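# Insert test cassette into reader slot until latched

## Task

Remove the test cassette from its holder and slide it into the opening on the front of the reader. The result window must face up and the sample well must remain outside the slot. Push it fully in until the slot's spring-loaded pin catches and retains it, and it must stay that way with the robot let go.

## Robot and tools

Robot: two arms, left_arm and right_arm, each ending in a five-finger hand (right hand on right_arm, its mirror-image left hand on left_arm). A post stands on the floor behind them. Arm bases sit roughly at left_arm (-0.060, +0.429, 0) m and right_arm (-0.008, -0.371, -0.001) m.

Scene frame: origin at table-top height between the arms, +x out over the table, +z up, left_arm on the +y side. Reported hand positions, quaternions (wxyz) and velocities are in this frame and may be off by a few cm.

Hand point: a spot fixed to the palm, 0.05 m in front of it and 0.15 m from the wrist flange along the fingers. Its +z runs along straight fingers, +y out of the palm, +x across the palm away from the thumb (right hand); on the left hand +x points toward the thumb. Straight fingers extend 0.06-0.07 m past the point. A wrist bracket on the little-finger side can strike objects, and with fingers level the wrist may hang up to 0.11 m (palm down) or 0.23 m (palm up) below the point.

The row: every moving command is a row of 28 numbers, each in [-1, 1], always covering both arms. Order: left dx, dy, dz, rx, ry, rz; left little, ring, middle, index, thumb_bend, thumb_turn; left force_limit, speed; then the same 14 for the right arm. The six pose numbers are offsets, not absolute poses, measured from that arm's Hand target at the start of the call and along that Hand target's own axes. 1.0 equals 0.6 m for dx/dy/dz and 180 degrees for the rotation vector rx/ry/rz. All six zero means no new pose request. Orientation commands are clipped to within 32 degrees of the measured one per step.

Hand numbers: fingers and thumb_bend go +1 straight/open to -1 curled/closed; thumb_turn +1 beside the palm, -1 opposite the fingers. Thumb turned in front lets the hand wrap objects about 0.035-0.065 m thick; thumb tip plus index pad can pinch light items. force_limit maps -1 to about 0 N and +1 to 10 N at the fingertip (15 N for both thumb motors). speed rises from near zero at -1 to full at +0.48 and above; for a soft grip use -0.94 or less. There is no no-change value: to keep a hand as is, resend its last executed eight numbers (or, if none yet, its hand_measured six plus hand_force_limit and hand_speed).

Tools:
- execute_actions(actions, cameras): actions is a list of actions, each a table of 1-15 rows of 28 numbers, one row per 1/30 s step; a short table repeats its final row to step 15. Each row in an action counts from the action's starting Hand target, so repeating an offset in a new action moves further. An empty list returns state and images.
- move(target, speed, blend, stop_force, zero, blocking, cameras): target is one 28-number row or up to 15 rows; offsets are all from the Hand targets at the call's start, not chained. speed is path top speed in m/s (0.002-3.6, default 0.25), one value or one per target. blend in m rounds corners (0 means stop). stop_force (3-120 N, one value for both arms) ends an arm's path when its wrist sensor feels that much push against motion; use slow speeds (about 0.005 m/s) for touches. zero (default true) re-zeroes before the move; false accumulates from the last zero. blocking=false returns early, not allowed with stop_force. A stop_force list needs identical hand numbers in every row. Moves do not avoid obstacles or the other arm.
- wait(seconds, cameras): 0-3600 s, sends nothing new.
- stop(cameras): brakes a running move.
- zoom_image(camera, region): region [x0, y0, x1, y1] pixels, at most 504 each way, from the newest image.
- zero_wrist_force(arm): left_arm or right_arm.
- show_instructions(): shows the reference pages.
- finished_scene(scene): ends the scene, irreversible.
Cameras: cam_head_left, cam_head_right, cam_high, cam_low, cam_left_wrist, cam_right_wrist (all 672x504); ["all"] asks for every one.

Results: end_effector position/quat/velocities, Hand target (the last commanded, clipped pose that next offsets start from), joint positions and torques, Wrist force/torque in the flange's axes plus a peak line, hand_measured, hand_stopped_by (moving, target, force, stalled, fault), hand_load_n (positive when pushed open; near 0 after losing a grip), motor temperatures. A move adds a move: line such as done, off_target, moving, held or fault, plus limits=paced or limits=held. Done does not prove contact or that nothing shifted. The hand often settles short of Hand target; send the missing distance as an offset.

Avoid: drops even of millimetres, releasing moving parts, hitting fixed or heavy objects, ramming the slot, anything leaving the table, and contact between the arms. An outside force near 150 N or wrist contact torque over 26.6 N m freezes that arm for 10 s; since the arms are stiff, a target slightly past firm contact can fault, so approach with stop_force and low speed, and to relieve a push command back past the hand point. Keep the wrist away from the arm's first-joint axis. Motors overheat holding loads or straining at unreachable poses (warning at 70 °C, braking at 85 °C).

Each tool is called after "Call:" as name(argument=value, ...), one argument or row to a line, values as JSON.

Reference images:

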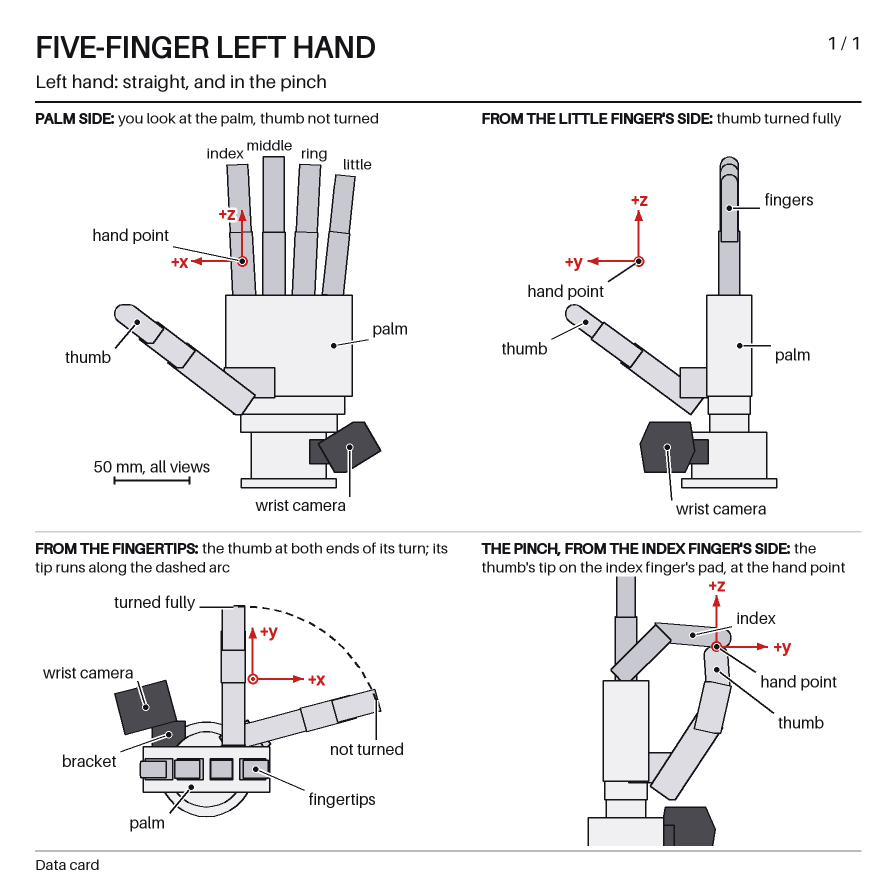

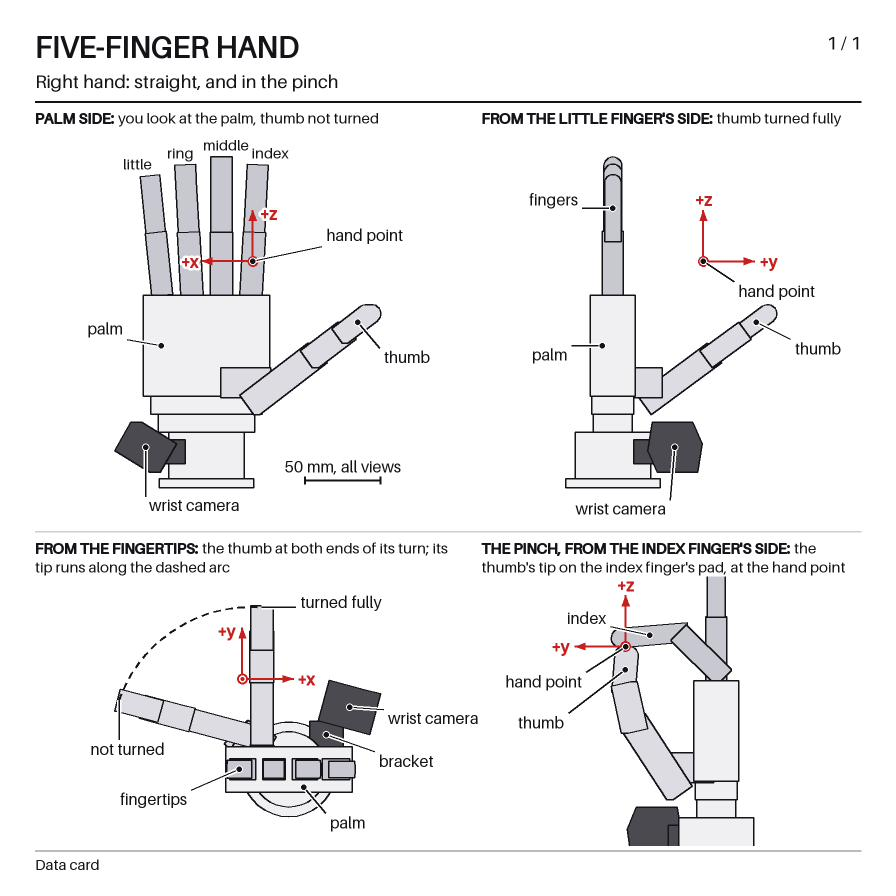

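## Session

Call:
execute_actions(
  actions=[],
)

Scene clock: 0.00 s.
left_arm: end_effector_position=(+0.2965, +0.4075, +0.1388) hand_measured=(+1.000, +1.000, +1.000, +1.000, +1.000, +1.000) hand_load_n=(+0.0, +0.0, +0.0, +0.0, +0.0, -0.5) hand_stopped_by=(target, target, target, target, target, target) hand_force_limit=0.00 hand_speed=-0.80 end_effector_quat_wxyz=(+0.086, +0.506, +0.845, +0.152) | right_arm: end_effector_position=(+0.1394, +0.0494, +0.3872) hand_measured=(+1.000, +1.000, +1.000, +1.000, +1.000, +1.000) hand_load_n=(+0.0, +0.0, +0.0, +0.0, +0.0, +0.0) hand_stopped_by=(target, target, target, target, target, target) hand_force_limit=0.00 hand_speed=-0.80 end_effector_quat_wxyz=(-0.032, +0.190, +0.972, -0.132)
Joint positions: left_arm=[3.245 -1.566 -2.12 2.433 -1.721 -0.403] | right_arm=[1.014 -1.222 1.077 1.985 1.61 -0.184]
Joint velocities: within noise
Joint torques (N m): no reading
Motor temperatures (°C): left_arm=[30 29 30 35 37 38] | right_arm=[29 30 31 34 34 39]
Wrist force (N): no reading
Wrist torque (N m): no reading
Wrist force, peak (N): no reading
Hand target: left_arm +0.2965, +0.4075, +0.1388; +0.086, +0.506, +0.845, +0.152 | right_arm +0.1394, +0.0494, +0.3872; -0.032, +0.190, +0.972, -0.132

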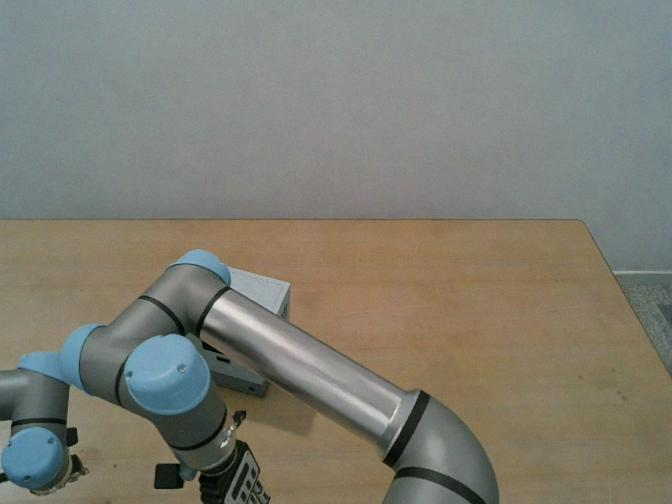

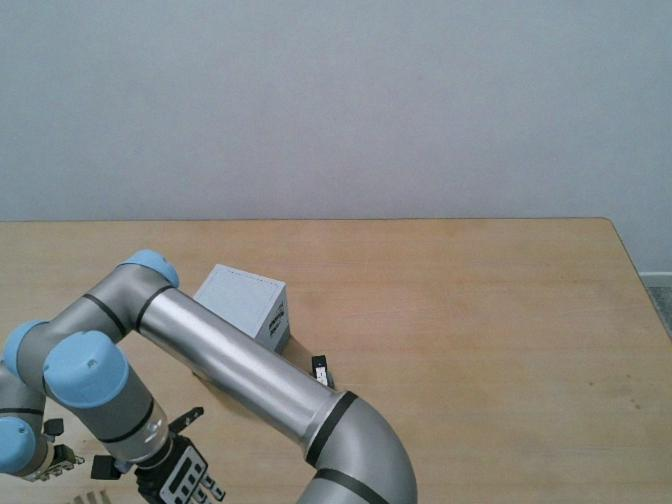

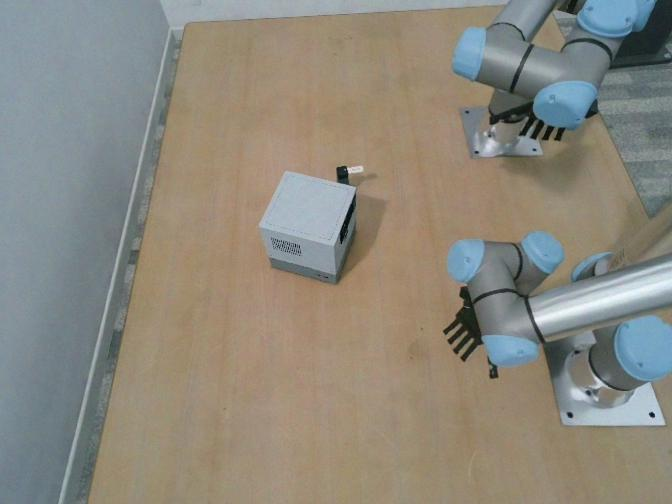

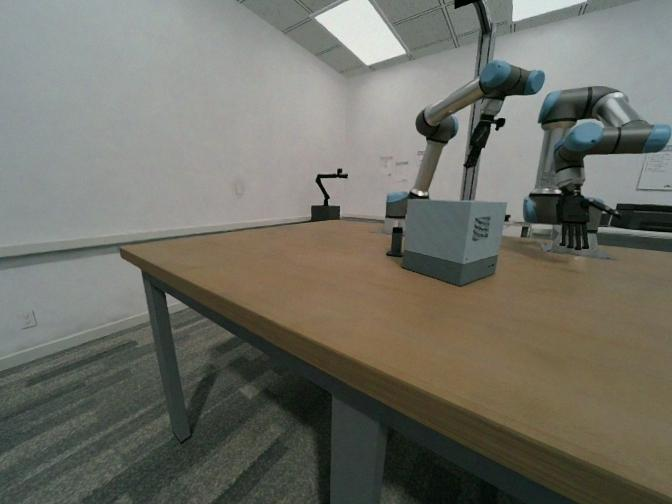

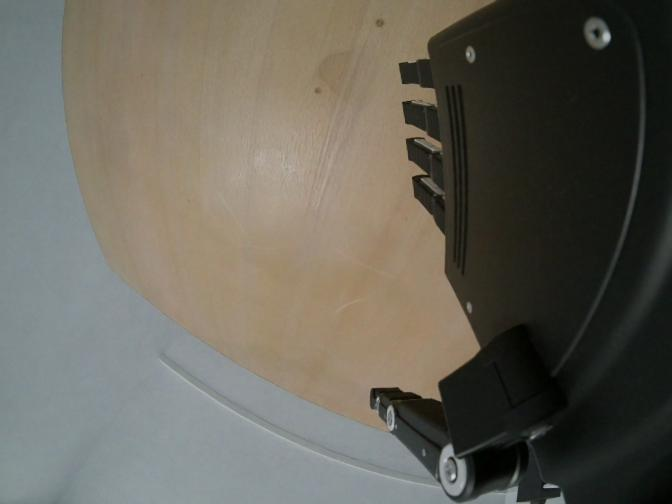

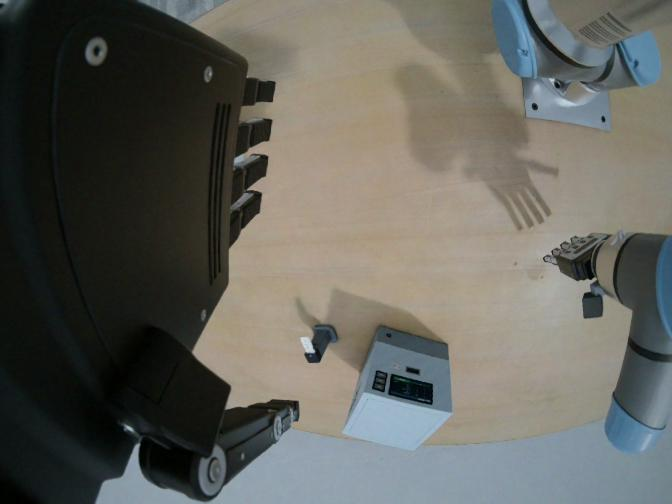

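Call:
zoom_image(
  camera="cam_right_wrist",
  region=[270, 280, 470, 460],
)

Call:
zoom_image(
  camera="cam_high",
  region=[240, 140, 420, 300],
)

Call:
zoom_image(
  camera="cam_head_right",
  region=[180, 240, 380, 420],
)

Call:
zoom_image(
  camera="cam_low",
  region=[360, 170, 540, 300],
)

Scaled by 2.520 from the camera's image (finer frame: 960x720).

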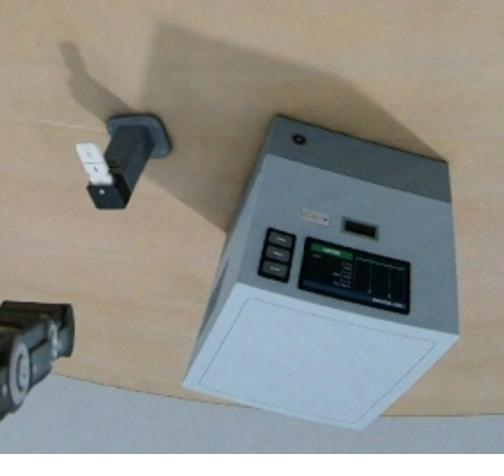

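Scaled by 2.800 from the camera's image (finer frame: 960x720).

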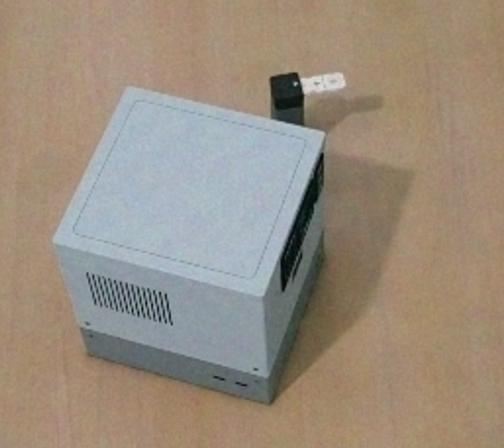

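Scaled by 2.520 from the camera's image (finer frame: 960x720).

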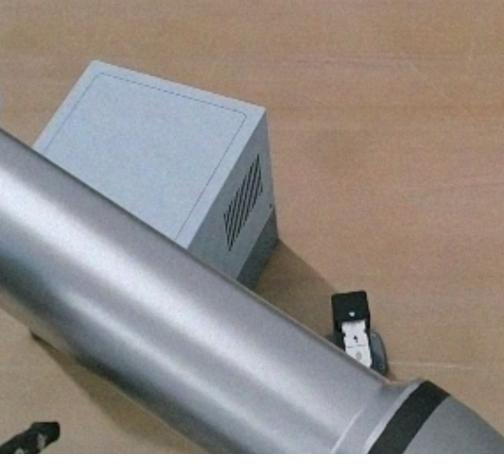

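Scaled by 2.800 from the camera's image (finer frame: 960x720).

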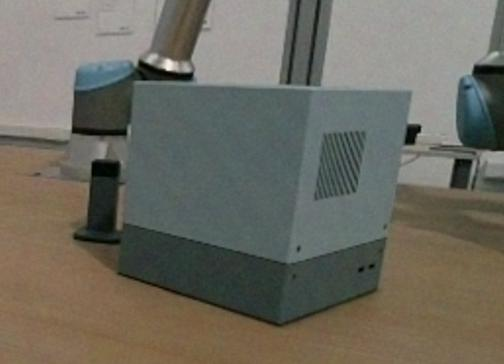

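Call:
move(
  target=[0,0,0,0,0,0,1,1,1,1,1,1,0,-0.8,-0.493,-0.079,0.2355,-0.081,0.040,0.319,1,1,1,1,1,1,0,-0.8],
  speed=0.25,
  cameras=["all"],
)

Scene clock: 156.40 s.
left_arm: end_effector_position=(+0.2965, +0.4075, +0.1388) hand_measured=(+1.000, +1.000, +1.000, +1.000, +1.000, +1.000) hand_load_n=(+0.0, +0.0, +0.0, +0.0, +0.0, +0.0) hand_stopped_by=(target, target, target, target, target, target) hand_force_limit=0.00 hand_speed=-0.80 end_effector_quat_wxyz=(+0.086, +0.506, +0.845, +0.152) | right_arm: end_effector_position=(+0.3802, -0.1390, +0.2604) hand_measured=(+1.000, +1.000, +1.000, +1.000, +1.000, +1.000) hand_load_n=(+0.0, +0.0, +0.0, +0.0, -0.5, +0.0) hand_stopped_by=(target, target, target, target, target, target) hand_force_limit=0.00 hand_speed=-0.80 end_effector_quat_wxyz=(+0.000, +0.642, +0.767, +0.000)
Joint positions: left_arm=[3.245 -1.566 -2.12 2.433 -1.721 -0.403] | right_arm=[0.348 -1.331 1.496 1.406 1.571 0.152]
Joint torques (N m): left_arm=[2.03 15 16.85 -1.66 -0.24 0.13] | right_arm=[-9.6 -17.7 -18.42 1.2 -2.19 1.79]
Wrist force (N): left_arm=[-0.2 -0.1 0.1] | right_arm=[0.5 -0.7 0.1]
Wrist torque (N m): left_arm=[-0.02 0.04 -0.01] | right_arm=[-0.06 -0.06 -0.01]
Wrist force, peak (N): left_arm=[0.5 0.4 0.0] | right_arm=[1.2 0.2 0.2]
Hand target: left_arm +0.2965, +0.4075, +0.1388; +0.086, +0.506, +0.845, +0.152 | right_arm +0.3804, -0.1391, +0.2603; +0.000, +0.642, +0.767, +0.000
Off the commanded pose: left_arm 0.000 m, 0 deg | right_arm 0.000 m, 0 deg.
move: done

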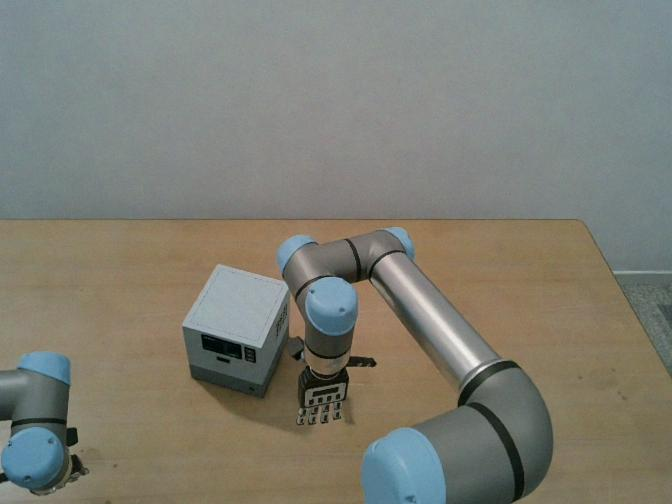

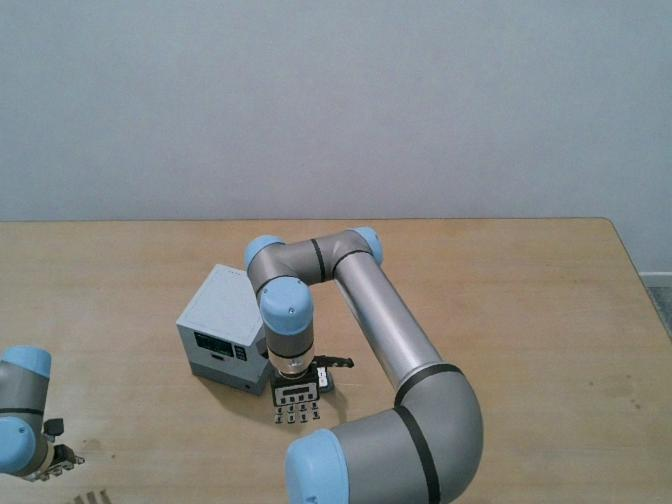

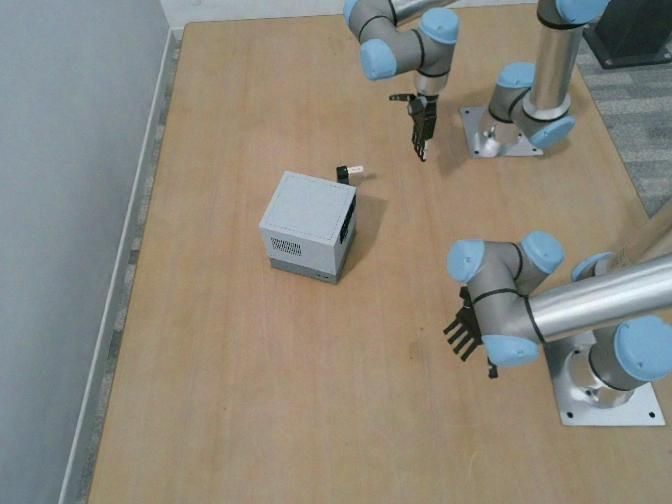

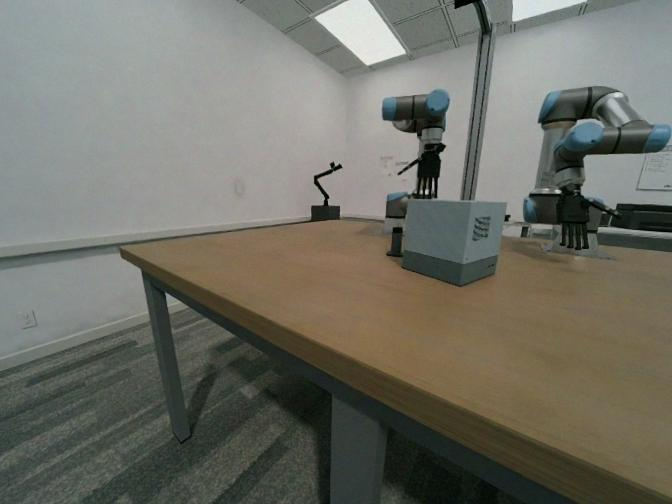

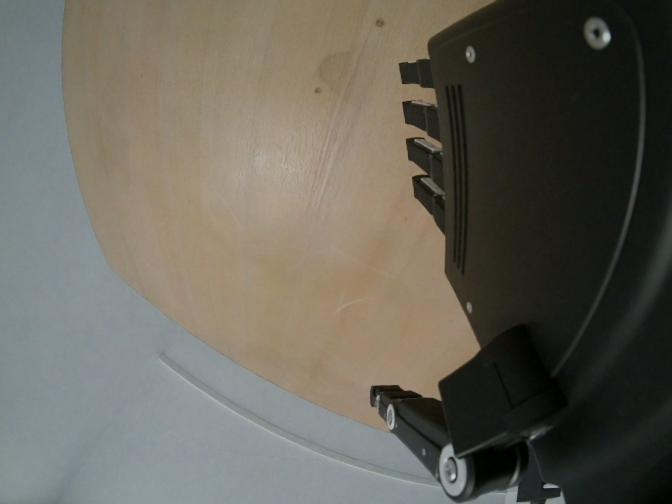

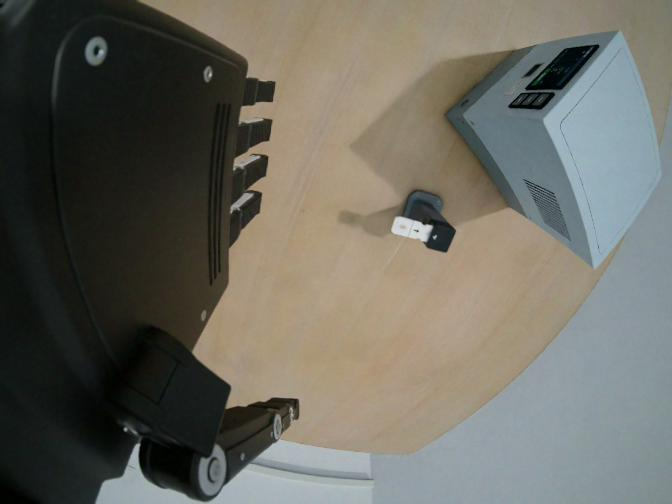

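Call:
zoom_image(
  camera="cam_right_wrist",
  region=[360, 160, 480, 280],
)

Call:
zoom_image(
  camera="cam_right_wrist",
  region=[440, 20, 640, 180],
)

Call:
zoom_image(
  camera="cam_head_left",
  region=[170, 250, 370, 430],
)

Scaled by 4.200 from the camera's image (finer frame: 960x720).

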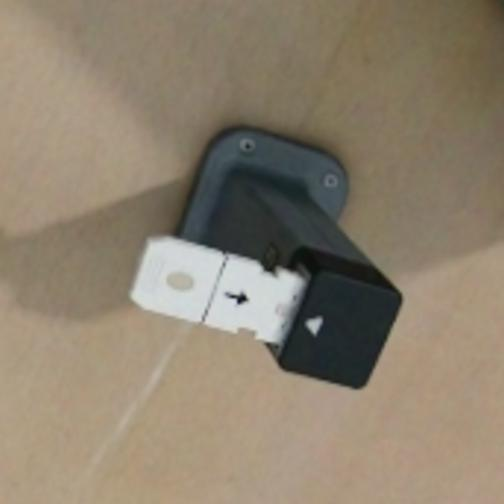

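Scaled by 2.520 from the camera's image (finer frame: 960x720).

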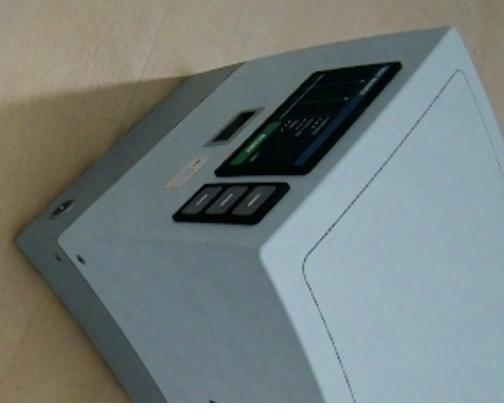

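Scaled by 2.520 from the camera's image (finer frame: 960x720).

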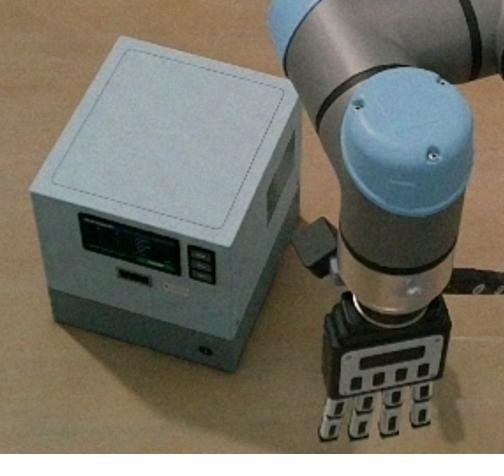

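Call:
move(
  target=[0,0,0,0,0,0,1,1,1,1,1,1,0,-0.8,0,0,0,0,0,0,-1,-1,0,0,0.4,-1,0,0],
  cameras=["cam_right_wrist"],
)

Scene clock: 196.67 s.
left_arm: end_effector_position=(+0.2965, +0.4075, +0.1388) hand_measured=(+1.000, +1.000, +1.000, +1.000, +1.000, +1.000) hand_load_n=(+0.0, +0.0, +0.0, +0.0, +0.0, +0.0) hand_stopped_by=(target, target, target, target, target, target) hand_force_limit=0.00 hand_speed=-0.80 end_effector_quat_wxyz=(+0.086, +0.506, +0.845, +0.152) | right_arm: end_effector_position=(+0.3804, -0.1391, +0.2603) hand_measured=(-1.000, -1.000, +0.000, +1.000, +0.400, -1.000) hand_load_n=(+0.0, +0.0, +0.0, +0.0, +0.0, +0.0) hand_stopped_by=(target, target, target, fault, target, target) hand_force_limit=0.00 hand_speed=0.00 end_effector_quat_wxyz=(+0.000, +0.642, +0.767, +0.000)
Joint positions: left_arm=[3.245 -1.566 -2.12 2.433 -1.721 -0.403] | right_arm=[0.348 -1.331 1.496 1.406 1.571 0.153]
Joint torques (N m): left_arm=[1.94 15.16 16.96 -1.59 -0.44 0.13] | right_arm=[-8.77 -17.97 -28.72 2.61 -1.46 1.75]
Wrist force (N): left_arm=[0.0 0.1 0.2] | right_arm=[0.6 -0.4 0.3]
Wrist torque (N m): left_arm=[0.01 0.01 -0.01] | right_arm=[0.00 -0.10 0.02]
Wrist force, peak (N): left_arm=[0.5 0.1 -0.3] | right_arm=[0.7 -0.9 0.1]
Hand target: left_arm +0.2965, +0.4075, +0.1388; +0.086, +0.506, +0.845, +0.152 | right_arm +0.3804, -0.1391, +0.2603; +0.000, +0.642, +0.767, +0.000
Off the commanded pose: left_arm 0.000 m, 0 deg | right_arm 0.000 m, 0 deg.
move: done

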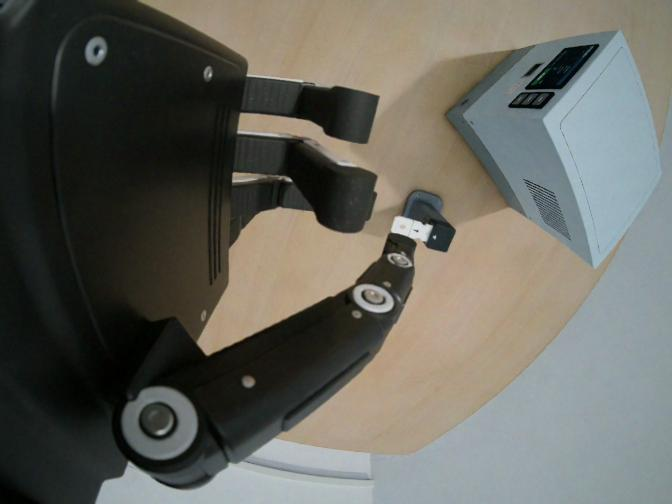

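Call:
move(
  target=[0,0,0,0,0,0,-0.9,-0.9,0,0,0.4,-1,0,0,0,0,0,0,0,0,-1,-1,0,0,0.4,-1,0,0],
  cameras=["cam_left_wrist"],
)

Call:
zoom_image(
  camera="cam_right_wrist",
  region=[230, 60, 480, 310],
)

Scene clock: 207.27 s.
left_arm: end_effector_position=(+0.2965, +0.4075, +0.1388) hand_measured=(-0.900, -0.900, +0.000, +0.000, +0.400, -1.000) hand_load_n=(+0.5, +0.0, +0.5, +0.0, +0.0, +0.5) hand_stopped_by=(target, target, target, target, target, target) hand_force_limit=0.00 hand_speed=0.00 end_effector_quat_wxyz=(+0.086, +0.506, +0.845, +0.152) | right_arm: end_effector_position=(+0.3804, -0.1391, +0.2603) hand_measured=(-1.000, -1.000, +0.000, +1.000, +0.400, -1.000) hand_load_n=(+0.0, +0.0, +0.0, +0.0, +0.0, +0.0) hand_stopped_by=(target, target, target, fault, target, target) hand_force_limit=0.00 hand_speed=0.00 end_effector_quat_wxyz=(+0.000, +0.642, +0.767, +0.000)
Joint positions: left_arm=[3.245 -1.566 -2.12 2.433 -1.721 -0.403] | right_arm=[0.348 -1.331 1.496 1.406 1.571 0.153]
Joint torques (N m): left_arm=[0.95 15.13 16.66 -1.67 -0.39 0.09] | right_arm=[-8.57 -18.86 -20.95 3.3 0.77 1.54]
Wrist force (N): left_arm=[0.1 0.3 0.1] | right_arm=[0.7 -0.6 0.2]
Wrist torque (N m): left_arm=[0.08 0.00 0.00] | right_arm=[-0.02 -0.10 0.01]
Wrist force, peak (N): left_arm=[0.2 0.7 -0.1] | right_arm=[0.8 -0.6 0.5]
Hand target: left_arm +0.2965, +0.4075, +0.1388; +0.086, +0.506, +0.845, +0.152 | right_arm +0.3804, -0.1391, +0.2603; +0.000, +0.642, +0.767, +0.000
Off the commanded pose: left_arm 0.000 m, 0 deg | right_arm 0.000 m, 0 deg.
move: done

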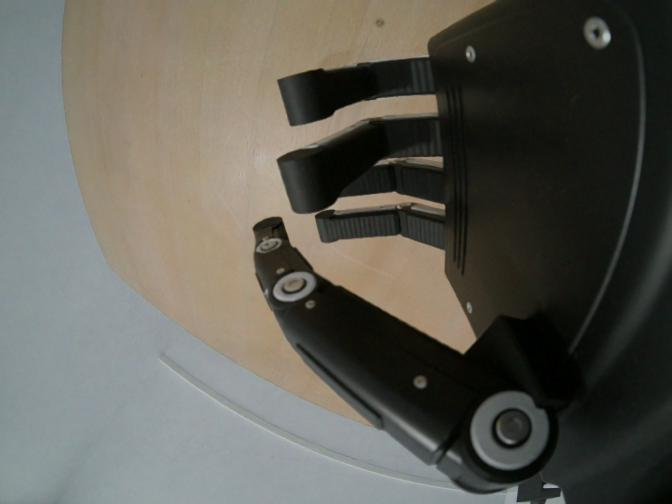

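This scene's latest camera images include none from cam_right_wrist. They are from: cam_left_wrist. cam_right_wrist's image comes with the result of a call that names it in "cameras".

Call:
move(
  target=[0,0,0,0,0,0,-0.9,-0.9,0,0,0.4,-1,0,0,0,0,0,0,0,0,-1,-1,0.05,1,0.05,-1,0,0],
  cameras=["cam_right_wrist"],
)

Call:
zoom_image(
  camera="cam_right_wrist",
  region=[230, 60, 480, 310],
)

Scene clock: 249.47 s.
left_arm: end_effector_position=(+0.2965, +0.4075, +0.1388) hand_measured=(-0.900, -0.900, +0.000, +0.000, +0.400, -1.000) hand_load_n=(+0.0, +0.0, +0.0, +0.0, +0.0, +0.0) hand_stopped_by=(target, target, target, target, target, target) hand_force_limit=0.00 hand_speed=0.00 end_effector_quat_wxyz=(+0.086, +0.506, +0.845, +0.152) | right_arm: end_effector_position=(+0.3804, -0.1391, +0.2603) hand_measured=(-1.000, -1.000, +0.050, +1.000, +0.050, -1.000) hand_load_n=(+0.0, +0.0, +0.0, +0.0, +0.0, +0.0) hand_stopped_by=(target, target, target, fault, target, target) hand_force_limit=0.00 hand_speed=0.00 end_effector_quat_wxyz=(+0.000, +0.642, +0.767, +0.000)
Joint positions: left_arm=[3.245 -1.566 -2.12 2.433 -1.721 -0.403] | right_arm=[0.348 -1.331 1.496 1.406 1.571 0.153]
Joint torques (N m): left_arm=[2.14 15.35 16.42 -1.75 -0.32 0.12] | right_arm=[-6.12 -18.24 -15.14 3.42 1.11 1.73]
Wrist force (N): left_arm=[0.5 0.2 -0.1] | right_arm=[0.6 -0.3 0.4]
Wrist torque (N m): left_arm=[0.08 -0.07 0.02] | right_arm=[0.00 -0.10 0.02]
Wrist force, peak (N): left_arm=[0.2 0.6 0.0] | right_arm=[1.0 -0.3 0.5]
Hand target: left_arm +0.2965, +0.4075, +0.1388; +0.086, +0.506, +0.845, +0.152 | right_arm +0.3804, -0.1391, +0.2603; +0.000, +0.642, +0.767, +0.000
Off the commanded pose: left_arm 0.000 m, 0 deg | right_arm 0.000 m, 0 deg.
move: done

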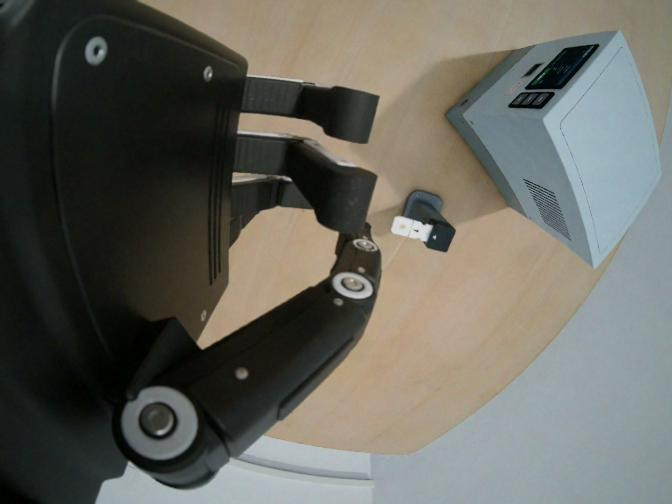

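Scaled by 2.016 from the camera's image (finer frame: 960x720).

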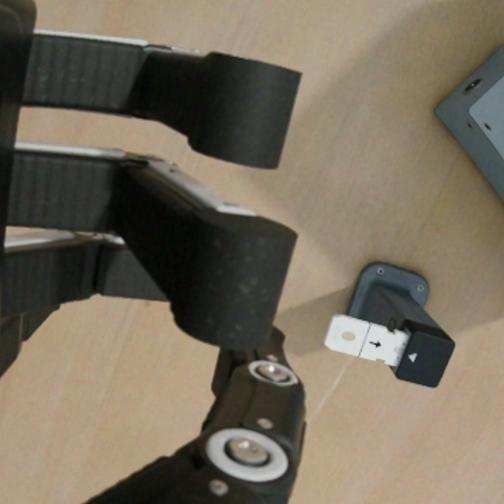

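Call:
move(
  target=[0,0,0,0,0,0,-0.9,-0.9,0,0,0.4,-1,0,0,0,0,0,0,0,0,0.6,0.6,0.05,1,0.05,-1,0,0],
  cameras=["cam_right_wrist"],
)

Call:
zoom_image(
  camera="cam_right_wrist",
  region=[230, 130, 430, 330],
)

Scene clock: 253.53 s.
left_arm: end_effector_position=(+0.2965, +0.4075, +0.1388) hand_measured=(-0.900, -0.900, +0.000, +0.000, +0.400, -1.000) hand_load_n=(+0.0, +0.0, +0.0, +0.0, +0.0, +0.0) hand_stopped_by=(target, target, target, target, target, target) hand_force_limit=0.00 hand_speed=0.00 end_effector_quat_wxyz=(+0.086, +0.506, +0.845, +0.152) | right_arm: end_effector_position=(+0.3804, -0.1391, +0.2603) hand_measured=(+0.600, +0.600, +0.050, +1.000, +0.050, -1.000) hand_load_n=(+0.0, +0.0, +0.0, +0.0, +0.0, +0.0) hand_stopped_by=(target, target, target, fault, target, target) hand_force_limit=0.00 hand_speed=0.00 end_effector_quat_wxyz=(+0.000, +0.642, +0.767, +0.000)
Joint positions: left_arm=[3.245 -1.566 -2.12 2.433 -1.721 -0.403] | right_arm=[0.348 -1.331 1.496 1.406 1.571 0.153]
Joint torques (N m): left_arm=[1.84 14.66 16.89 -1.63 -0.36 0.11] | right_arm=[-4.72 -19.15 -11.34 3.25 1.11 1.79]
Wrist force (N): left_arm=[0.1 0.2 0.3] | right_arm=[0.9 -0.3 0.3]
Wrist torque (N m): left_arm=[0.05 0.00 0.00] | right_arm=[0.02 -0.14 0.04]
Wrist force, peak (N): left_arm=[0.5 0.3 0.4] | right_arm=[1.1 -0.1 0.6]
Hand target: left_arm +0.2965, +0.4075, +0.1388; +0.086, +0.506, +0.845, +0.152 | right_arm +0.3804, -0.1391, +0.2603; +0.000, +0.642, +0.767, +0.000
Off the commanded pose: left_arm 0.000 m, 0 deg | right_arm 0.000 m, 0 deg.
move: done

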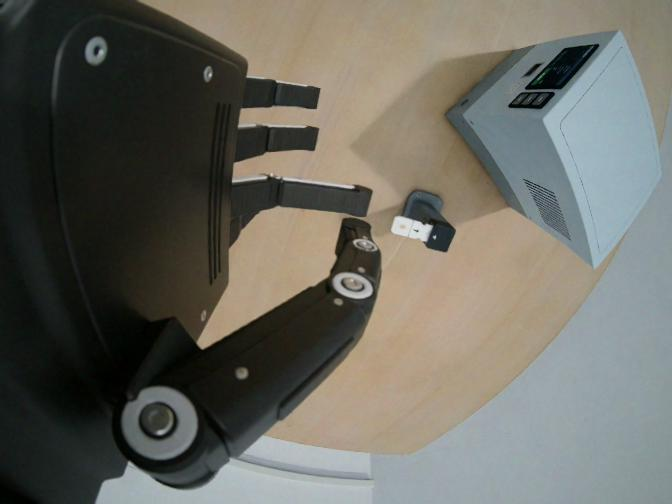

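Scaled by 2.520 from the camera's image (finer frame: 960x720).

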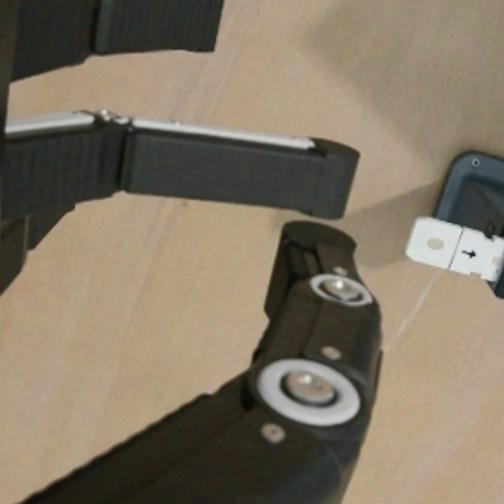

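Call:
move(
  target=[0,0,0,0,0,0,-0.9,-0.9,0,0,0.4,-1,0,0,-0.046,0.0595,0.167,0,0,-0.0217,0.6,0.6,0.05,1,0.4,-1,0,0],
  speed=0.15,
  cameras=["cam_right_wrist","cam_head_left","cam_head_right","cam_high","cam_low"],
)

Call:
zoom_image(
  camera="cam_right_wrist",
  region=[330, 130, 530, 330],
)

Scene clock: 276.43 s.
left_arm: end_effector_position=(+0.2965, +0.4075, +0.1388) hand_measured=(-0.900, -0.900, +0.000, +0.000, +0.400, -1.000) hand_load_n=(+0.0, +0.0, +0.0, +0.5, +0.0, +0.0) hand_stopped_by=(target, target, target, target, target, target) hand_force_limit=0.00 hand_speed=0.00 end_effector_quat_wxyz=(+0.086, +0.506, +0.845, +0.152) | right_arm: end_effector_position=(+0.4203, -0.1600, +0.1602) hand_measured=(+0.600, +0.600, +0.050, +1.000, +0.400, -1.000) hand_load_n=(+0.5, +0.0, +0.0, +0.0, +0.0, +0.0) hand_stopped_by=(target, target, target, fault, target, target) hand_force_limit=0.00 hand_speed=0.00 end_effector_quat_wxyz=(+0.000, +0.615, +0.788, +0.000)
Joint positions: left_arm=[3.245 -1.566 -2.12 2.433 -1.721 -0.403] | right_arm=[0.259 -1.225 1.621 1.174 1.571 -0.004]
Joint torques (N m): left_arm=[2.19 15.03 16.85 -1.68 -0.33 0.29] | right_arm=[-10.13 -21.4 -7.45 1.5 -2.13 -2.04]
Wrist force (N): left_arm=[0.4 0.1 -0.3] | right_arm=[1.1 0.2 0.6]
Wrist torque (N m): left_arm=[0.07 -0.06 0.02] | right_arm=[0.05 -0.19 0.20]
Wrist force, peak (N): left_arm=[0.4 0.7 0.3] | right_arm=[0.7 0.2 1.3]
Hand target: left_arm +0.2965, +0.4075, +0.1388; +0.086, +0.506, +0.845, +0.152 | right_arm +0.4204, -0.1600, +0.1601; +0.000, +0.615, +0.788, +0.000
Off the commanded pose: left_arm 0.000 m, 0 deg | right_arm 0.000 m, 0 deg.
move: done
Images, in order (width x height): cam_head_left 672x504, cam_head_right 672x504, cam_high 672x504, cam_low 672x504, cam_right_wrist 672x504.

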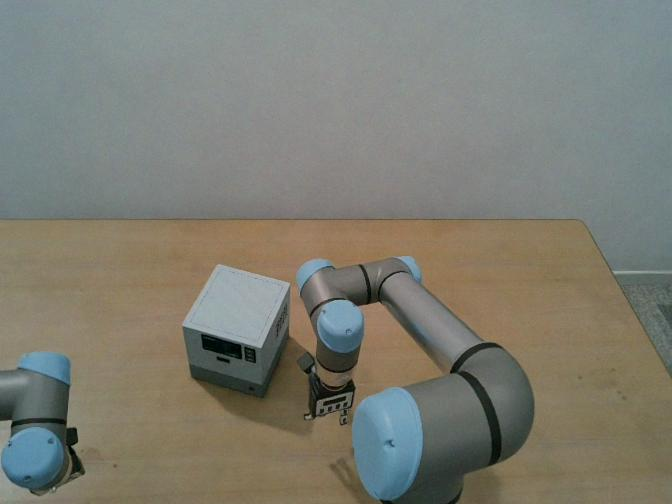

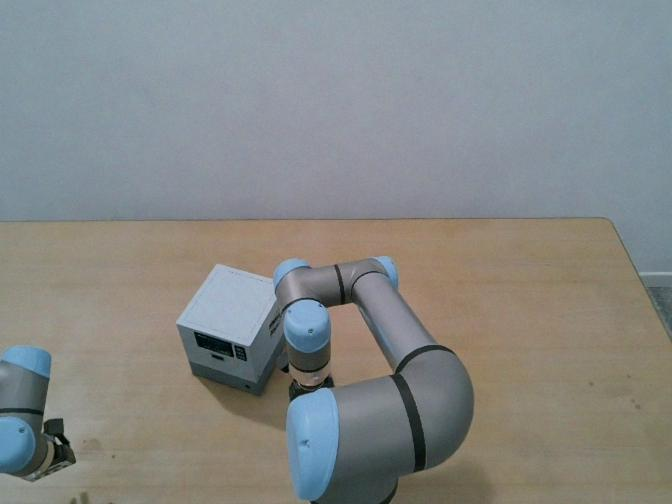

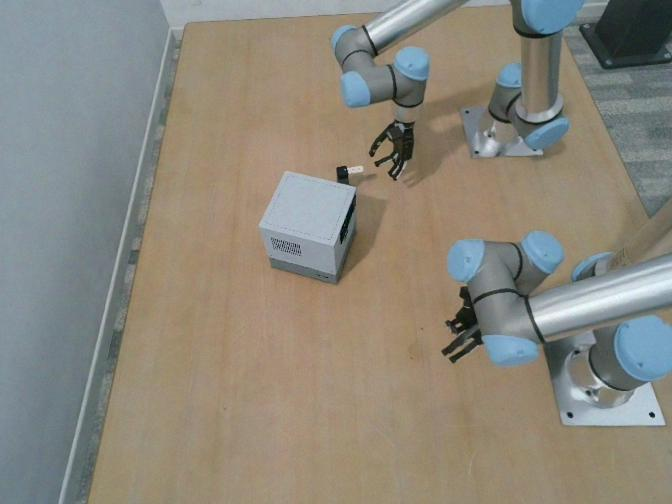

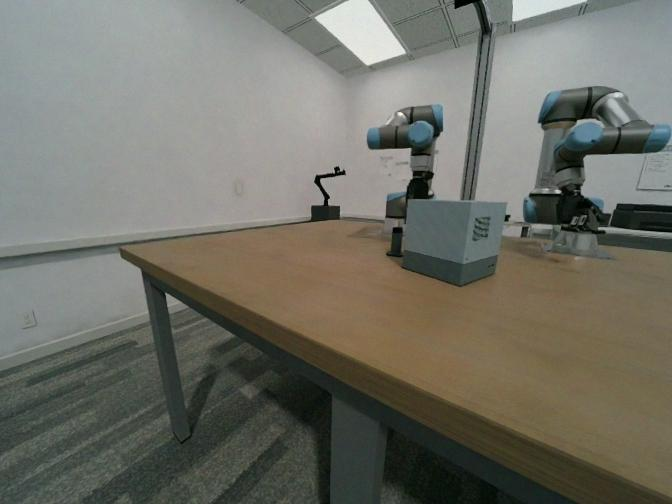

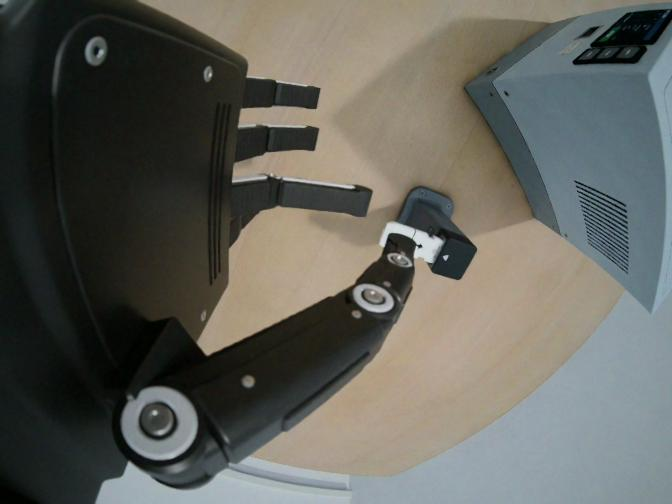

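Scaled by 2.520 from the camera's image (finer frame: 960x720).

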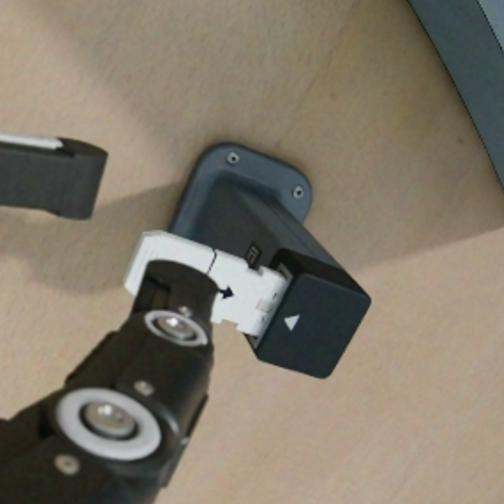

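Call:
move(
  target=[0,0,0,0,0,0,-0.9,-0.9,0,0,0.4,-1,0,0,-0.0425,0.0,0.108,0,0,0,0.6,0.6,0.15,1,0.5,-1,0,0],
  speed=0.12,
  cameras=["cam_right_wrist","cam_high","cam_low","cam_head_left"],
)

Call:
zoom_image(
  camera="cam_right_wrist",
  region=[330, 130, 530, 330],
)

Call:
zoom_image(
  camera="cam_high",
  region=[310, 90, 430, 210],
)

Scene clock: 309.67 s.
left_arm: end_effector_position=(+0.2965, +0.4075, +0.1388) hand_measured=(-0.900, -0.900, +0.000, +0.000, +0.400, -1.000) hand_load_n=(+0.0, +0.0, +0.0, +0.0, +0.0, +0.0) hand_stopped_by=(target, target, target, target, target, target) hand_force_limit=0.00 hand_speed=0.00 end_effector_quat_wxyz=(+0.086, +0.506, +0.845, +0.152) | right_arm: end_effector_position=(+0.4266, -0.1848, +0.0954) hand_measured=(+0.600, +0.600, +0.150, +1.000, +0.500, -1.000) hand_load_n=(+0.0, +0.0, +0.0, +0.0, +0.0, +0.0) hand_stopped_by=(target, target, target, fault, target, target) hand_force_limit=0.00 hand_speed=0.00 end_effector_quat_wxyz=(+0.000, +0.615, +0.788, +0.000)
Joint positions: left_arm=[3.245 -1.566 -2.12 2.433 -1.721 -0.403] | right_arm=[0.196 -1.17 1.728 1.013 1.571 -0.067]
Joint torques (N m): left_arm=[1.55 14.59 17.3 -1.52 -0.19 0.38] | right_arm=[-10.46 -22.22 -6.39 0.92 -2.24 -2.04]
Wrist force (N): left_arm=[0.1 0.4 0.2] | right_arm=[1.1 0.2 0.7]
Wrist torque (N m): left_arm=[0.08 0.00 0.00] | right_arm=[0.03 -0.21 0.20]
Wrist force, peak (N): left_arm=[0.0 0.8 -0.3] | right_arm=[1.4 0.3 0.8]
Hand target: left_arm +0.2965, +0.4075, +0.1388; +0.086, +0.506, +0.845, +0.152 | right_arm +0.4266, -0.1848, +0.0953; +0.000, +0.615, +0.788, +0.000
Off the commanded pose: left_arm 0.000 m, 0 deg | right_arm 0.000 m, 0 deg.
move: done
Images, in order (width x height): cam_head_left 672x504, cam_high 672x504, cam_low 672x504, cam_right_wrist 672x504.

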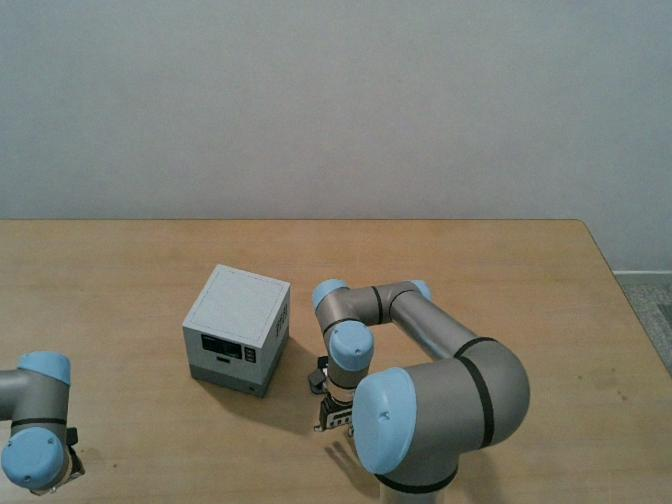

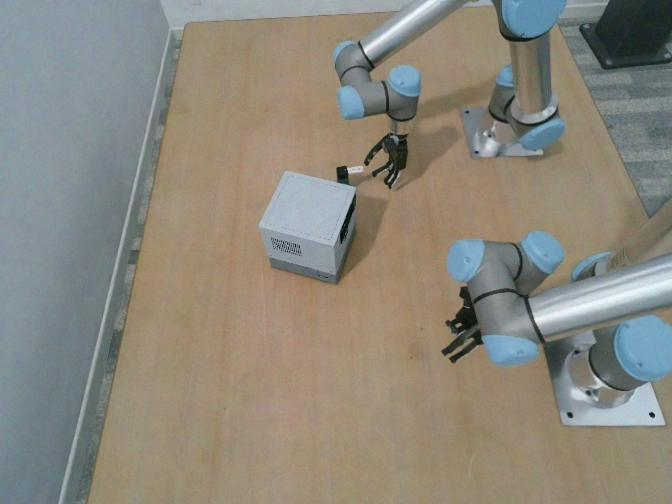

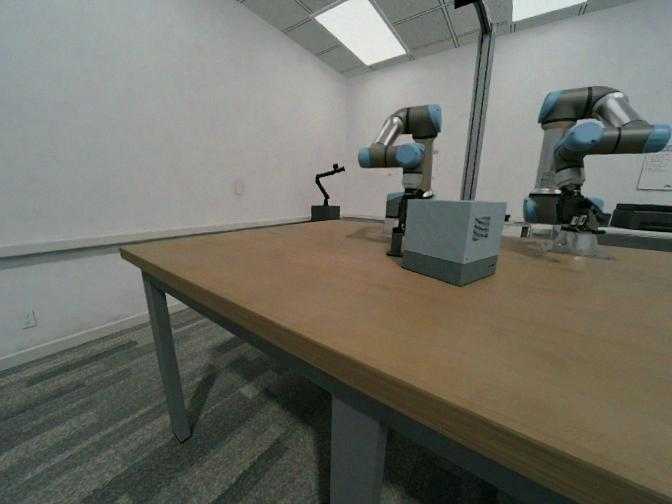

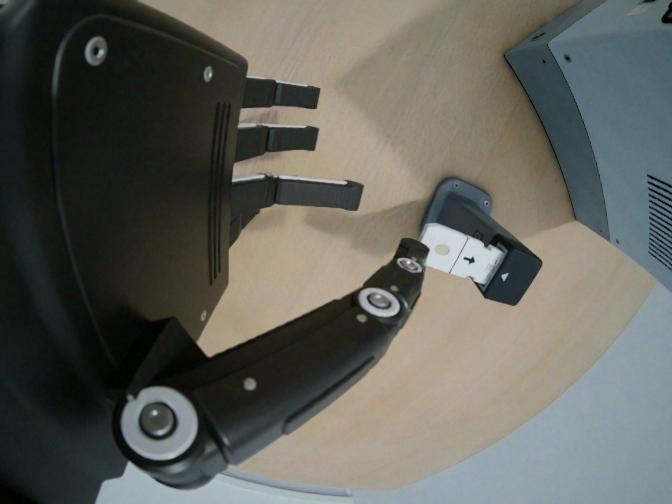

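Scaled by 2.520 from the camera's image (finer frame: 960x720).

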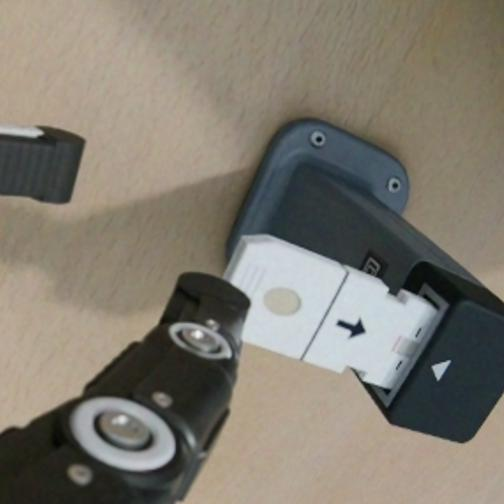

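Scaled by 4.200 from the camera's image (finer frame: 960x720).

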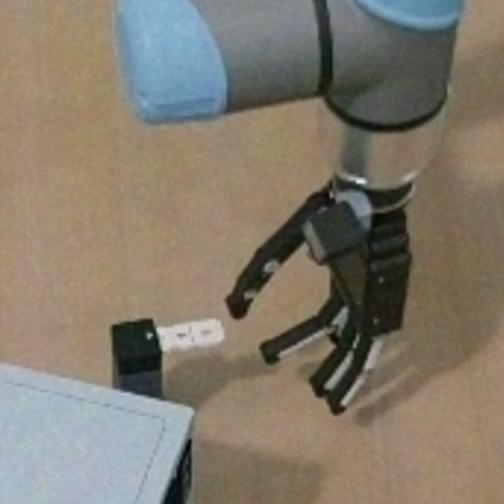

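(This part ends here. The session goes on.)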